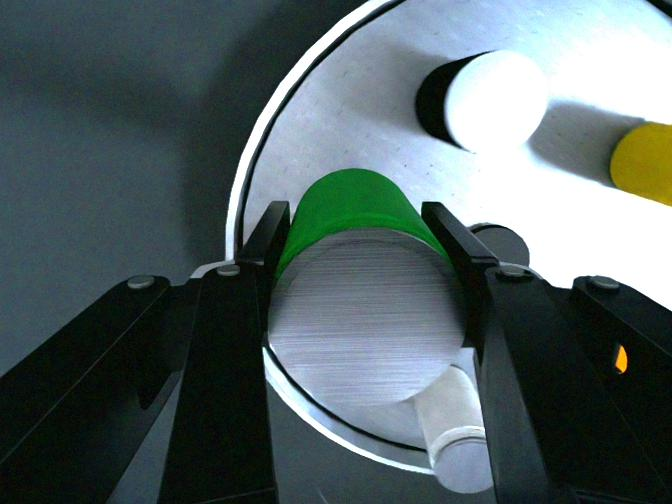

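Request:
move:
  target: [0.0003,0.0005,-0.0008,0,0,0,-1,-0.5,-1,0,0,0,0,0,0,1,1,1]
  cameras: []

Request:
move:
  target: [0,0,0.0333,0,0,0,-1,-0.5,-1,0,0,0,0,0,0,1,1,1]
  speed: 0.004
  blocking: false
  cameras: []

Scene clock: 27.57 s.
left_arm: end_effector_position=(+0.3145, -0.4672, +0.2404) position_measured=151 object_status=2 end_effector_quat_wxyz=(-0.001, +0.707, +0.707, +0.001) | right_arm: end_effector_position=(+0.6857, +0.1143, +0.1533) position_measured=3 object_status=3 end_effector_quat_wxyz=(-0.194, +0.403, +0.861, +0.241)
Joint positions: left_arm=[-1.04 0.064 1.869 0.001 1.21 -1.04] | right_arm=[-0.15 0.432 1.692 0.595 1.335 -1.082]
Joint torques (N m): left_arm=[0.13 -45.96 -40.4 4.29 0.09 -0.19] | right_arm=[-1.75 -83.48 -36.47 4.27 0.51 -0.5]
External joint torques (N m): left_arm=[-0.2 -0.7 0.43 -0.16 -0.06 0.19] | right_arm=[1.73 4.68 0.68 -0.01 0.46 0.52]
Flange force (N): left_arm=[1.5 -1.0 0.2] | right_arm=[-4.2 4.9 3.1]
Hand target: left_arm +0.3145, -0.4672, +0.2404; -0.001, +0.707, +0.707, +0.001 | right_arm +0.6857, +0.1143, +0.1533; -0.194, +0.403, +0.861, +0.241
Off the commanded pose: left_arm 0.000 m, 0 deg | right_arm 0.000 m, 0 deg.
move: done
No camera images: "cameras" was empty.

Scene clock: 28.07 s.
left_arm: end_effector_position=(+0.3145, -0.4672, +0.2387) position_measured=151 object_status=2 end_effector_quat_wxyz=(-0.001, +0.707, +0.707, +0.001) end_effector_velocity=(+0.000, +0.000, -0.004) end_effector_angular_velocity=(+0.000, +0.000, +0.001) | right_arm: end_effector_position=(+0.6857, +0.1143, +0.1533) position_measured=3 object_status=3 end_effector_quat_wxyz=(-0.194, +0.403, +0.861, +0.241)
Joint positions: left_arm=[-1.04 0.065 1.871 0.001 1.206 -1.04] | right_arm=[-0.15 0.432 1.692 0.595 1.335 -1.082]
Joint velocities: left_arm=[0.001 0.003 0.005 0 -0.008 0] | right_arm=[within noise]
Joint torques (N m): left_arm=[-0.11 -43.76 -40.66 4.21 0.06 -0.2] | right_arm=[-1.88 -83.3 -36.39 4.22 0.51 -0.55]
External joint torques (N m): left_arm=[0.18 -2.89 0.97 -0.11 -0.02 0.2] | right_arm=[1.88 4.42 0.4 0.05 0.44 0.56]
Flange force (N): left_arm=[5.5 -2.9 -0.5] | right_arm=[-3.9 5.3 2.8]
Hand target: left_arm +0.3145, -0.4672, +0.2384; -0.001, +0.707, +0.707, +0.001 | right_arm +0.6857, +0.1143, +0.1533; -0.194, +0.403, +0.861, +0.241
Tool commands: left_gripper/position=-1.0 left_gripper/force_limit=-0.5 left_gripper/speed=-1.0 right_gripper/position=+1.0 right_gripper/force_limit=+1.0 right_gripper/speed=+1.0
Off the commanded pose: left_arm 0.018 m, 0 deg | right_arm 0.000 m, 0 deg.
move: running
No camera images: "cameras" was empty.

Request:
wait:
  seconds: 10
  cameras: []

Request:
wait:
  seconds: 5.22
  cameras: []

Request:
execute_actions:
  actions:
    - [[0.0002,0.0001,0,0,0,0,-1,-0.5,0,0,0,0,0,0,0,1,1,1],[0.0007,0.0004,0,0,0,0,-1,-0.5,0,0,0,0,0,0,0,1,1,1],[0.0015,0.0009,0,0,0,0,-1,-0.5,0,0,0,0,0,0,0,1,1,1],[0.0027,0.0016,0,0,0,0,-1,-0.5,0,0,0,0,0,0,0,1,1,1],[0.0042,0.0025,0,0,0,0,-1,-0.5,0,0,0,0,0,0,0,1,1,1],[0.0060,0.0036,0,0,0,0,-1,-0.5,0,0,0,0,0,0,0,1,1,1],[0.0082,0.0050,0,0,0,0,-1,-0.5,0,0,0,0,0,0,0,1,1,1],[0.0106,0.0065,0,0,0,0,-1,-0.5,0,0,0,0,0,0,0,1,1,1],[0.0134,0.0084,0,0,0,0,-1,-0.5,0,0,0,0,0,0,0,1,1,1],[0.0164,0.0105,0.0005,0,0,0,-1,-0.5,0,0,0,0,0,0,0,1,1,1],[0.0198,0.0128,0.0021,0,0,0,-1,-0.5,0,0,0,0,0,0,0,1,1,1],[0.0234,0.0155,0.0048,0,0,0,-1,-0.5,0,0,0,0,0,0,0,1,1,1],[0.0272,0.0185,0.0085,0,0,0,-1,-0.5,0,0,0,0,0,0,0,1,1,1],[0.0313,0.0218,0.0132,0,0,0,-1,-0.5,0,0,0,0,0,0,0,1,1,1],[0.0356,0.0255,0.0188,0,0,0,-1,-0.5,0,0,0,0,0,0,0,1,1,1]]
    - [[0.0043,0.0039,0.0065,0,0,0,-1,-0.5,0,0,0,0,0,0,0,1,1,1],[0.0086,0.0079,0.0137,0,0,0,-1,-0.5,0,0,0,0,0,0,0,1,1,1],[0.0127,0.0121,0.0218,0,0,0,-1,-0.5,0,0,0,0,0,0,0,1,1,1],[0.0168,0.0163,0.0304,0,0,0,-1,-0.5,0,0,0,0,0,0,0,1,1,1],[0.0207,0.0206,0.0395,0,0,0,-1,-0.5,0,0,0,0,0,0,0,1,1,1],[0.0245,0.0251,0.0492,0,0,0,-1,-0.5,0,0,0,0,0,0,0,1,1,1],[0.0282,0.0296,0.0591,0,0,0,-1,-0.5,0,0,0,0,0,0,0,1,1,1],[0.0317,0.0342,0.0693,0,0,0,-1,-0.5,0,0,0,0,0,0,0,1,1,1],[0.0352,0.0390,0.0796,0,0,0,-1,-0.5,0,0,0,0,0,0,0,1,1,1],[0.0385,0.0438,0.0898,0,0,0,-1,-0.5,0,0,0,0,0,0,0,1,1,1],[0.0417,0.0487,0.1000,0,0,0,-1,-0.5,0,0,0,0,0,0,0,1,1,1],[0.0447,0.0536,0.1099,0,0,0,-1,-0.5,0,0,0,0,0,0,0,1,1,1],[0.0477,0.0587,0.1195,0,0,0,-1,-0.5,0,0,0,0,0,0,0,1,1,1],[0.0505,0.0638,0.1287,0,0,0,-1,-0.5,0,0,0,0,0,0,0,1,1,1],[0.0531,0.0690,0.1373,0,0,0,-1,-0.5,0,0,0,0,0,0,0,1,1,1]]
    - [[0.0025,0.0053,0.0081,0,0,0,-1,-0.5,0,0,0,0,0,0,0,1,1,1],[0.0049,0.0106,0.0153,0,0,0,-1,-0.5,0,0,0,0,0,0,0,1,1,1],[0.0072,0.0160,0.0218,0,0,0,-1,-0.5,0,0,0,0,0,0,0,1,1,1],[0.0093,0.0214,0.0274,0,0,0,-1,-0.5,0,0,0,0,0,0,0,1,1,1],[0.0112,0.0269,0.0321,0,0,0,-1,-0.5,0,0,0,0,0,0,0,1,1,1],[0.0131,0.0325,0.0358,0,0,0,-1,-0.5,0,0,0,0,0,0,0,1,1,1],[0.0147,0.0381,0.0385,0,0,0,-1,-0.5,0,0,0,0,0,0,0,1,1,1],[0.0163,0.0437,0.0401,0,0,0,-1,-0.5,0,0,0,0,0,0,0,1,1,1],[0.0177,0.0494,0.0406,0,0,0,-1,-0.5,0,0,0,0,0,0,0,1,1,1],[0.0189,0.0551,0.0406,0,0,0,-1,-0.5,0,0,0,0,0,0,0,1,1,1],[0.0200,0.0609,0.0406,0,0,0,-1,-0.5,0,0,0,0,0,0,0,1,1,1],[0.0209,0.0666,0.0406,0,0,0,-1,-0.5,0,0,0,0,0,0,0,1,1,1],[0.0217,0.0724,0.0406,0,0,0,-1,-0.5,0,0,0,0,0,0,0,1,1,1],[0.0223,0.0782,0.0406,0,0,0,-1,-0.5,0,0,0,0,0,0,0,1,1,1],[0.0228,0.0841,0.0406,0,0,0,-1,-0.5,0,0,0,0,0,0,0,1,1,1]]
    - [[0.0003,0.0058,0,0,0,0,0.5,-0.5,0,0,0,0,0,0,0,1,1,1],[0.0005,0.0117,0,0,0,0,0.5,-0.5,0,0,0,0,0,0,0,1,1,1],[0.0005,0.0175,0,0,0,0,0.5,-0.5,0,0,0,0,0,0,0,1,1,1],[0.0004,0.0234,0,0,0,0,0.5,-0.5,0,0,0,0,0,0,0,1,1,1],[0.0001,0.0292,0,0,0,0,0.5,-0.5,0,0,0,0,0,0,0,1,1,1],[-0.0003,0.0350,0,0,0,0,0.5,-0.5,0,0,0,0,0,0,0,1,1,1],[-0.0009,0.0408,0,0,0,0,0.5,-0.5,0,0,0,0,0,0,0,1,1,1],[-0.0016,0.0466,0,0,0,0,0.5,-0.5,0,0,0,0,0,0,0,1,1,1],[-0.0025,0.0524,0,0,0,0,0.5,-0.5,0,0,0,0,0,0,0,1,1,1],[-0.0035,0.0582,0,0,0,0,0.5,-0.5,0,0,0,0,0,0,0,1,1,1],[-0.0047,0.0639,-0.0004,0,0,0,0.5,-0.5,0,0,0,0,0,0,0,1,1,1],[-0.0061,0.0696,-0.0016,0,0,0,0.5,-0.5,0,0,0,0,0,0,0,1,1,1],[-0.0075,0.0752,-0.0035,0,0,0,0.5,-0.5,0,0,0,0,0,0,0,1,1,1],[-0.0092,0.0808,-0.0063,0,0,0,0.5,-0.5,0,0,0,0,0,0,0,1,1,1],[-0.0109,0.0864,-0.0097,0,0,0,0.5,-0.5,0,0,0,0,0,0,0,1,1,1]]
    - [[-0.0019,0.0055,-0.0042,0,0,0,0.5,-0.5,0,0,0,0,0,0,0,1,1,1],[-0.0040,0.0110,-0.0091,0,0,0,0.5,-0.5,0,0,0,0,0,0,0,1,1,1],[-0.0062,0.0164,-0.0145,0,0,0,0.5,-0.5,0,0,0,0,0,0,0,1,1,1],[-0.0085,0.0218,-0.0206,0,0,0,0.5,-0.5,0,0,0,0,0,0,0,1,1,1],[-0.0110,0.0270,-0.0273,0,0,0,0.5,-0.5,0,0,0,0,0,0,0,1,1,1],[-0.0136,0.0323,-0.0344,0,0,0,0.5,-0.5,0,0,0,0,0,0,0,1,1,1],[-0.0164,0.0374,-0.0420,0,0,0,0.5,-0.5,0,0,0,0,0,0,0,1,1,1],[-0.0193,0.0425,-0.0499,0,0,0,0.5,-0.5,0,0,0,0,0,0,0,1,1,1],[-0.0223,0.0475,-0.0582,0,0,0,0.5,-0.5,0,0,0,0,0,0,0,1,1,1],[-0.0254,0.0524,-0.0668,0,0,0,0.5,-0.5,0,0,0,0,0,0,0,1,1,1],[-0.0287,0.0573,-0.0755,0,0,0,0.5,-0.5,0,0,0,0,0,0,0,1,1,1],[-0.0321,0.0620,-0.0842,0,0,0,0.5,-0.5,0,0,0,0,0,0,0,1,1,1],[-0.0356,0.0667,-0.0931,0,0,0,0.5,-0.5,0,0,0,0,0,0,0,1,1,1],[-0.0393,0.0713,-0.1018,0,0,0,0.5,-0.5,0,0,0,0,0,0,0,1,1,1],[-0.0430,0.0757,-0.1106,0,0,0,0.5,-0.5,0,0,0,0,0,0,0,1,1,1]]
    - [[-0.0037,0.0042,-0.0085,0,0,0,0.5,-0.5,0,0,0,0,0,0,0,1,1,1],[-0.0073,0.0081,-0.0168,0,0,0,0.5,-0.5,0,0,0,0,0,0,0,1,1,1],[-0.0107,0.0116,-0.0248,0,0,0,0.5,-0.5,0,0,0,0,0,0,0,1,1,1],[-0.0139,0.0147,-0.0323,0,0,0,0.5,-0.5,0,0,0,0,0,0,0,1,1,1],[-0.0169,0.0175,-0.0394,0,0,0,0.5,-0.5,0,0,0,0,0,0,0,1,1,1],[-0.0196,0.0200,-0.0461,0,0,0,0.5,-0.5,0,0,0,0,0,0,0,1,1,1],[-0.0221,0.0222,-0.0522,0,0,0,0.5,-0.5,0,0,0,0,0,0,0,1,1,1],[-0.0243,0.0241,-0.0576,0,0,0,0.5,-0.5,0,0,0,0,0,0,0,1,1,1],[-0.0262,0.0258,-0.0626,0,0,0,0.5,-0.5,0,0,0,0,0,0,0,1,1,1],[-0.0279,0.0271,-0.0667,0,0,0,0.5,-0.5,0,0,0,0,0,0,0,1,1,1],[-0.0293,0.0282,-0.0702,0,0,0,0.5,-0.5,0,0,0,0,0,0,0,1,1,1],[-0.0303,0.0291,-0.0729,0,0,0,0.5,-0.5,0,0,0,0,0,0,0,1,1,1],[-0.0311,0.0297,-0.0749,0,0,0,0.5,-0.5,0,0,0,0,0,0,0,1,1,1],[-0.0316,0.0301,-0.0760,0,0,0,0.5,-0.5,0,0,0,0,0,0,0,1,1,1],[-0.0317,0.0302,-0.0764,0,0,0,0.5,-0.5,0,0,0,0,0,0,0,1,1,1]]
  cameras: ["cam_left_wrist"]

Request:
move:
  target: [0.15,-0.15,-0.2,0,0,0,0.5,-0.5,0,0,0,0,0,0,0,1,1,1]
  cameras: ["cam_left_wrist"]

Request:
wait:
  seconds: 1.5
  cameras: ["cam_left_wrist"]

Request:
wait:
  seconds: 1.5
  cameras: ["cam_left_wrist"]

Scene clock: 32.77 s.
left_arm: end_effector_position=(+0.3145, -0.4672, +0.2205) position_measured=151 object_status=2 end_effector_quat_wxyz=(-0.001, +0.707, +0.707, +0.001) | right_arm: end_effector_position=(+0.6857, +0.1143, +0.1533) position_measured=3 object_status=3 end_effector_quat_wxyz=(-0.194, +0.403, +0.861, +0.241)
Joint positions: left_arm=[-1.04 0.077 1.894 0.001 1.172 -1.04] | right_arm=[-0.15 0.432 1.692 0.595 1.335 -1.082]
Joint torques (N m): left_arm=[0.03 -46.81 -39.86 4.21 0.1 -0.11] | right_arm=[-1.94 -83.25 -36.37 4.28 0.54 -0.52]
External joint torques (N m): left_arm=[0.09 -0.61 0.55 -0.14 -0.07 0.11] | right_arm=[1.91 4.53 0.54 -0.02 0.42 0.54]
Flange force (N): left_arm=[1.8 -0.8 0.4] | right_arm=[-4.0 5.2 3.0]
Hand target: left_arm +0.3145, -0.4672, +0.2205; -0.001, +0.707, +0.707, +0.001 | right_arm +0.6857, +0.1143, +0.1533; -0.194, +0.403, +0.861, +0.241
Tool commands: left_gripper/position=-1.0 left_gripper/force_limit=-0.5 left_gripper/speed=-1.0 right_gripper/position=+1.0 right_gripper/force_limit=+1.0 right_gripper/speed=+1.0
Off the commanded pose: left_arm 0.000 m, 0 deg | right_arm 0.000 m, 0 deg.
earlier move: done
wait: 3.37 of 10 s (the move ended)
No camera images: "cameras" was empty.

Scene clock: 38.00 s.
left_arm: end_effector_position=(+0.3145, -0.4672, +0.2205) position_measured=151 object_status=2 end_effector_quat_wxyz=(-0.001, +0.707, +0.707, +0.001) | right_arm: end_effector_position=(+0.6857, +0.1143, +0.1533) position_measured=3 object_status=3 end_effector_quat_wxyz=(-0.194, +0.403, +0.861, +0.241)
Joint positions: left_arm=[-1.04 0.077 1.894 0.001 1.172 -1.04] | right_arm=[-0.15 0.432 1.692 0.595 1.335 -1.082]
Joint torques (N m): left_arm=[0.07 -46.58 -39.61 4.21 0.06 -0.14] | right_arm=[-2.11 -83.48 -36.35 4.37 0.44 -0.52]
External joint torques (N m): left_arm=[-0.14 -0.69 0.41 -0.16 -0.02 0.14] | right_arm=[2.18 4.6 0.44 -0.1 0.52 0.53]
Flange force (N): left_arm=[1.5 -1.0 0.1] | right_arm=[-4.0 5.6 3.0]
Hand target: left_arm +0.3145, -0.4672, +0.2205; -0.001, +0.707, +0.707, +0.001 | right_arm +0.6857, +0.1143, +0.1533; -0.194, +0.403, +0.861, +0.241
Tool commands: left_gripper/position=-1.0 left_gripper/force_limit=-0.5 left_gripper/speed=-1.0 right_gripper/position=+1.0 right_gripper/force_limit=+1.0 right_gripper/speed=+1.0
Off the commanded pose: left_arm 0.000 m, 0 deg | right_arm 0.000 m, 0 deg.
wait: 5.23 s; at rest by 0.17 s
No camera images: "cameras" was empty.

Scene clock: 40.87 s.
left_arm: end_effector_position=(+0.5345, -0.4486, +0.2126) position_measured=66 object_status=3 end_effector_quat_wxyz=(+0.000, +0.707, +0.707, +0.001) end_effector_velocity=(+0.028, -0.035, +0.083) end_effector_angular_velocity=(+0.000, +0.000, +0.001) | right_arm: end_effector_position=(+0.6857, +0.1143, +0.1533) position_measured=3 object_status=3 end_effector_quat_wxyz=(-0.194, +0.403, +0.861, +0.241)
Joint positions: left_arm=[-0.748 0.288 1.653 0.001 1.202 -0.748] | right_arm=[-0.15 0.432 1.692 0.595 1.335 -1.082]
Joint velocities: left_arm=[-0.009 0.017 -0.183 0 0.165 -0.01] | right_arm=[within noise]
Joint torques (N m): left_arm=[-1.73 -69.46 -36.08 4.01 0.07 -0.26] | right_arm=[-2.52 -84.13 -36.23 4.15 0.49 -0.58]
External joint torques (N m): left_arm=[1.65 1.2 -1.6 -0.1 0.02 0.26] | right_arm=[2.51 5.14 0.27 0.12 0.47 0.59]
External joint torques at the end of the 2nd action: left_arm=[-1.22 -3.76 1.49 -0.18 0.08 0.67] | right_arm=[2.58 3.96 0.02 0.03 0.46 0.56]
External joint torques at the end of the 3rd action: left_arm=[-1.07 1.22 0.01 -0.19 -0.13 0.14] | right_arm=[1.88 4.57 0.52 0.09 0.44 0.66]
External joint torques at the end of the 4th action: left_arm=[-1.53 -2.03 0.65 -0.16 0.31 0.37] | right_arm=[2.23 4.35 0.26 -0.02 0.36 0.48]
External joint torques at the end of the 5th action: left_arm=[0.44 -0.77 -1.93 -0.17 -0.52 0.51] | right_arm=[2.31 3.87 0.46 0.03 0.49 0.6]
Flange force (N): left_arm=[-1.3 5.7 -1.2] | right_arm=[-4.6 6.8 3.4]
Flange force at the end of the 2nd action (N): left_arm=[5.6 -6.3 -2.2] | right_arm=[-3.2 6.3 2.7]
Flange force at the end of the 3rd action (N): left_arm=[-2.3 0.0 1.5] | right_arm=[-3.9 5.4 3.0]
Flange force at the end of the 4th action (N): left_arm=[1.3 -4.3 -2.0] | right_arm=[-3.8 5.7 3.0]
Flange force at the end of the 5th action (N): left_arm=[-0.5 2.8 -1.6] | right_arm=[-2.8 5.2 2.9]
Hand target: left_arm +0.5371, -0.4518, +0.2205; -0.001, +0.707, +0.707, +0.001 | right_arm +0.6857, +0.1143, +0.1533; -0.194, +0.403, +0.861, +0.241
Off the commanded pose: left_arm 0.009 m, 0 deg | right_arm 0.000 m, 0 deg.
Kept back: 4 steps.
Step readings (end_effector_position of left_arm | right_arm; steps 1 to 15: 1st action; 16 to 30: 2nd action; 31 to 45: 3rd action; 46 to 60: 4th action; 61 to 75: 5th action; 76 to 86: 6th action):
0: (+0.3145, -0.4672, +0.2205) | (+0.6857, +0.1143, +0.1533)
1: (+0.3145, -0.4672, +0.2205) | (+0.6857, +0.1143, +0.1533)
2: (+0.3146, -0.4671, +0.2205) | (+0.6857, +0.1143, +0.1533)
4: (+0.3149, -0.4665, +0.2204) | (+0.6857, +0.1143, +0.1533)
8: (+0.3170, -0.4631, +0.2204) | (+0.6857, +0.1143, +0.1533)
15: (+0.3263, -0.4499, +0.2144) | (+0.6857, +0.1143, +0.1533)
16: (+0.3281, -0.4477, +0.2119) | (+0.6857, +0.1143, +0.1533)
17: (+0.3300, -0.4455, +0.2089) | (+0.6857, +0.1143, +0.1533)
19: (+0.3349, -0.4401, +0.2003) | (+0.6857, +0.1143, +0.1533)
23: (+0.3448, -0.4307, +0.1796) | (+0.6857, +0.1143, +0.1533)
30: (+0.3655, -0.4164, +0.1365) | (+0.6857, +0.1143, +0.1533)
31: (+0.3683, -0.4149, +0.1316) | (+0.6857, +0.1143, +0.1533)
32: (+0.3711, -0.4135, +0.1270) | (+0.6857, +0.1143, +0.1533)
34: (+0.3779, -0.4104, +0.1174) | (+0.6857, +0.1143, +0.1533)
38: (+0.3909, -0.4056, +0.1054) | (+0.6857, +0.1143, +0.1533)
45: (+0.4160, -0.4007, +0.1026) | (+0.6857, +0.1143, +0.1533)
46: (+0.4191, -0.4004, +0.1026) | (+0.6857, +0.1143, +0.1533)
47: (+0.4223, -0.4001, +0.1026) | (+0.6857, +0.1143, +0.1533)
49: (+0.4298, -0.3998, +0.1026) | (+0.6857, +0.1143, +0.1533)
53: (+0.4435, -0.4004, +0.1026) | (+0.6857, +0.1143, +0.1533)
60: (+0.4681, -0.4050, +0.1054) | (+0.6857, +0.1143, +0.1533)
61: (+0.4711, -0.4059, +0.1070) | (+0.6857, +0.1143, +0.1533)
62: (+0.4740, -0.4068, +0.1089) | (+0.6857, +0.1143, +0.1533)
64: (+0.4808, -0.4093, +0.1146) | (+0.6857, +0.1143, +0.1533)
68: (+0.4929, -0.4149, +0.1293) | (+0.6857, +0.1143, +0.1533)
75: (+0.5138, -0.4284, +0.1650) | (+0.6857, +0.1143, +0.1533)
76: (+0.5163, -0.4304, +0.1697) | (+0.6857, +0.1143, +0.1533)
77: (+0.5186, -0.4324, +0.1744) | (+0.6857, +0.1143, +0.1533)
79: (+0.5237, -0.4370, +0.1851) | (+0.6857, +0.1143, +0.1533)
83: (+0.5309, -0.4444, +0.2025) | (+0.6857, +0.1143, +0.1533)
Images, in order (width x height): cam_left_wrist 672x504.

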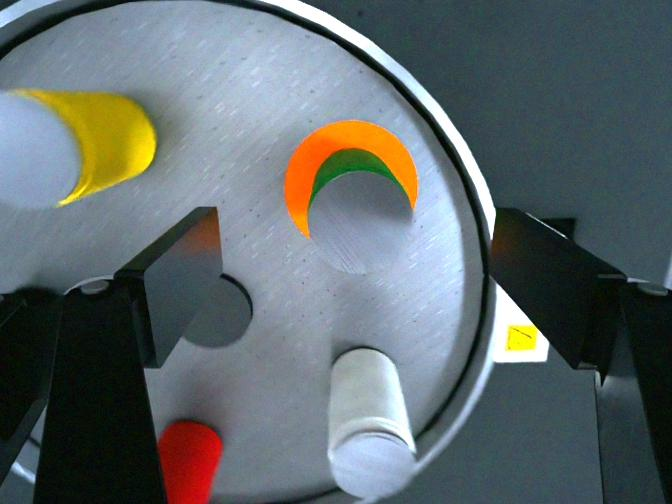

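Scene clock: 42.27 s.
left_arm: end_effector_position=(+0.4471, -0.3619, +0.3406) position_measured=66 object_status=3 end_effector_quat_wxyz=(-0.001, +0.707, +0.707, +0.001) | right_arm: end_effector_position=(+0.6857, +0.1143, +0.1533) position_measured=3 object_status=3 end_effector_quat_wxyz=(-0.194, +0.403, +0.861, +0.241)
Joint positions: left_arm=[-0.741 0.039 1.709 0.001 1.394 -0.741] | right_arm=[-0.15 0.432 1.692 0.595 1.335 -1.082]
Joint torques (N m): left_arm=[-0.07 -44.77 -41.39 4.5 0.07 -0.16] | right_arm=[-1.64 -83.47 -36.53 4.25 0.49 -0.61]
External joint torques (N m): left_arm=[-0.08 -1.32 -0.65 -0.15 -0.05 0.16] | right_arm=[1.49 4.34 0.35 0.04 0.46 0.62]
Flange force (N): left_arm=[0.7 -0.7 -1.3] | right_arm=[-4.1 5.1 2.4]
Hand target: left_arm +0.4471, -0.3619, +0.3407; -0.001, +0.707, +0.707, +0.001 | right_arm +0.6857, +0.1143, +0.1533; -0.194, +0.403, +0.861, +0.241
Off the commanded pose: left_arm 0.000 m, 0 deg | right_arm 0.000 m, 0 deg.
move: done
Images, in order (width x height): cam_left_wrist 672x504.

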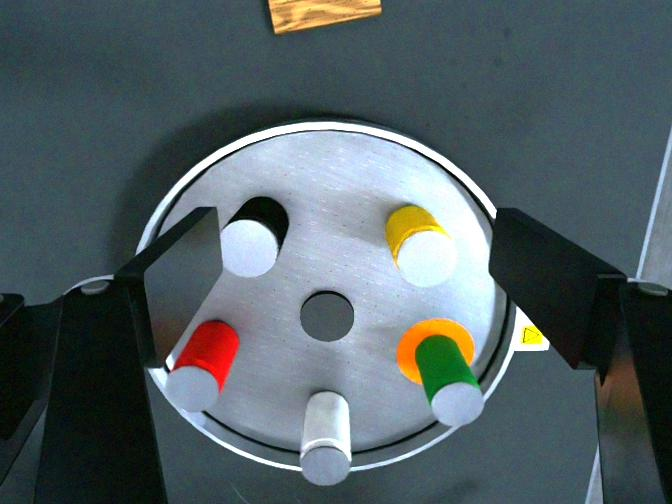

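Scene clock: 43.77 s.
left_arm: end_effector_position=(+0.4471, -0.3619, +0.3407) position_measured=66 object_status=3 end_effector_quat_wxyz=(-0.001, +0.707, +0.707, +0.001) | right_arm: end_effector_position=(+0.6857, +0.1143, +0.1533) position_measured=3 object_status=3 end_effector_quat_wxyz=(-0.194, +0.403, +0.861, +0.241)
Joint positions: left_arm=[-0.741 0.039 1.709 0.001 1.394 -0.741] | right_arm=[-0.15 0.432 1.692 0.595 1.335 -1.082]
Joint torques (N m): left_arm=[-0.12 -44.76 -41.36 4.47 0.07 -0.14] | right_arm=[-2.11 -83.69 -36.5 4.25 0.55 -0.47]
External joint torques (N m): left_arm=[0.33 -1.41 -0.59 -0.11 -0.04 0.14] | right_arm=[2.12 4.87 0.63 0 0.41 0.49]
Flange force (N): left_arm=[1.4 -0.4 -1.2] | right_arm=[-4.2 5.4 3.5]
Hand target: left_arm +0.4471, -0.3619, +0.3407; -0.001, +0.707, +0.707, +0.001 | right_arm +0.6857, +0.1143, +0.1533; -0.194, +0.403, +0.861, +0.241
Tool commands: left_gripper/position=+0.5 left_gripper/force_limit=-0.5 left_gripper/speed=+0.0 right_gripper/position=+1.0 right_gripper/force_limit=+1.0 right_gripper/speed=+1.0
Off the commanded pose: left_arm 0.000 m, 0 deg | right_arm 0.000 m, 0 deg.
wait: 1.50 s; at rest by 0.17 s
Images, in order (width x height): cam_left_wrist 672x504.

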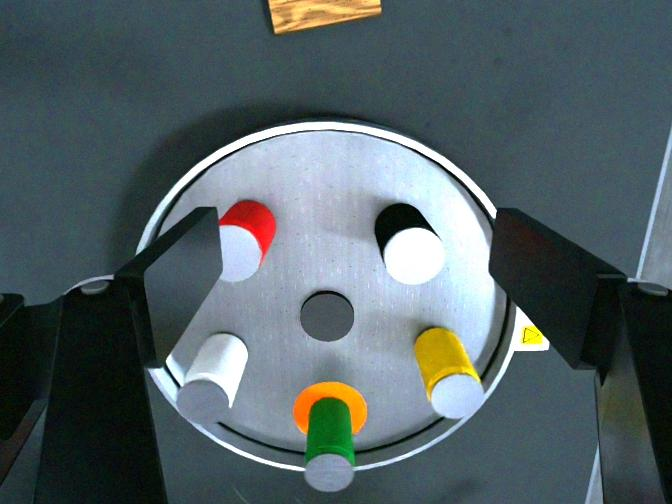

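Scene clock: 45.27 s.
left_arm: end_effector_position=(+0.4471, -0.3619, +0.3407) position_measured=66 object_status=3 end_effector_quat_wxyz=(-0.001, +0.707, +0.707, +0.001) | right_arm: end_effector_position=(+0.6857, +0.1143, +0.1533) position_measured=3 object_status=3 end_effector_quat_wxyz=(-0.194, +0.403, +0.861, +0.241)
Joint positions: left_arm=[-0.741 0.039 1.709 0.001 1.394 -0.741] | right_arm=[-0.15 0.432 1.692 0.595 1.335 -1.082]
Joint torques (N m): left_arm=[-0.05 -44.45 -41.56 4.56 0.07 -0.11] | right_arm=[-1.61 -83.72 -36.56 4.24 0.55 -0.44]
External joint torques (N m): left_arm=[0.11 -1.61 -0.36 -0.21 -0.04 0.11] | right_arm=[1.63 4.6 0.52 0.04 0.41 0.46]
Flange force (N): left_arm=[1.5 -1.3 -0.9] | right_arm=[-4.3 4.9 2.9]
Hand target: left_arm +0.4471, -0.3619, +0.3407; -0.001, +0.707, +0.707, +0.001 | right_arm +0.6857, +0.1143, +0.1533; -0.194, +0.403, +0.861, +0.241
Tool commands: left_gripper/position=+0.5 left_gripper/force_limit=-0.5 left_gripper/speed=+0.0 right_gripper/position=+1.0 right_gripper/force_limit=+1.0 right_gripper/speed=+1.0
Off the commanded pose: left_arm 0.000 m, 0 deg | right_arm 0.000 m, 0 deg.
wait: 1.50 s; at rest by 0.17 s
Images, in order (width x height): cam_left_wrist 672x504.

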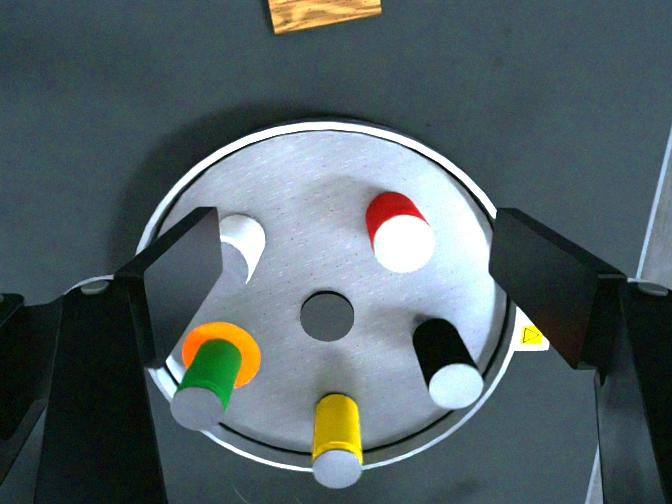

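Request:
finished_scene:
  scene: 2

The scene is finished: the task was done.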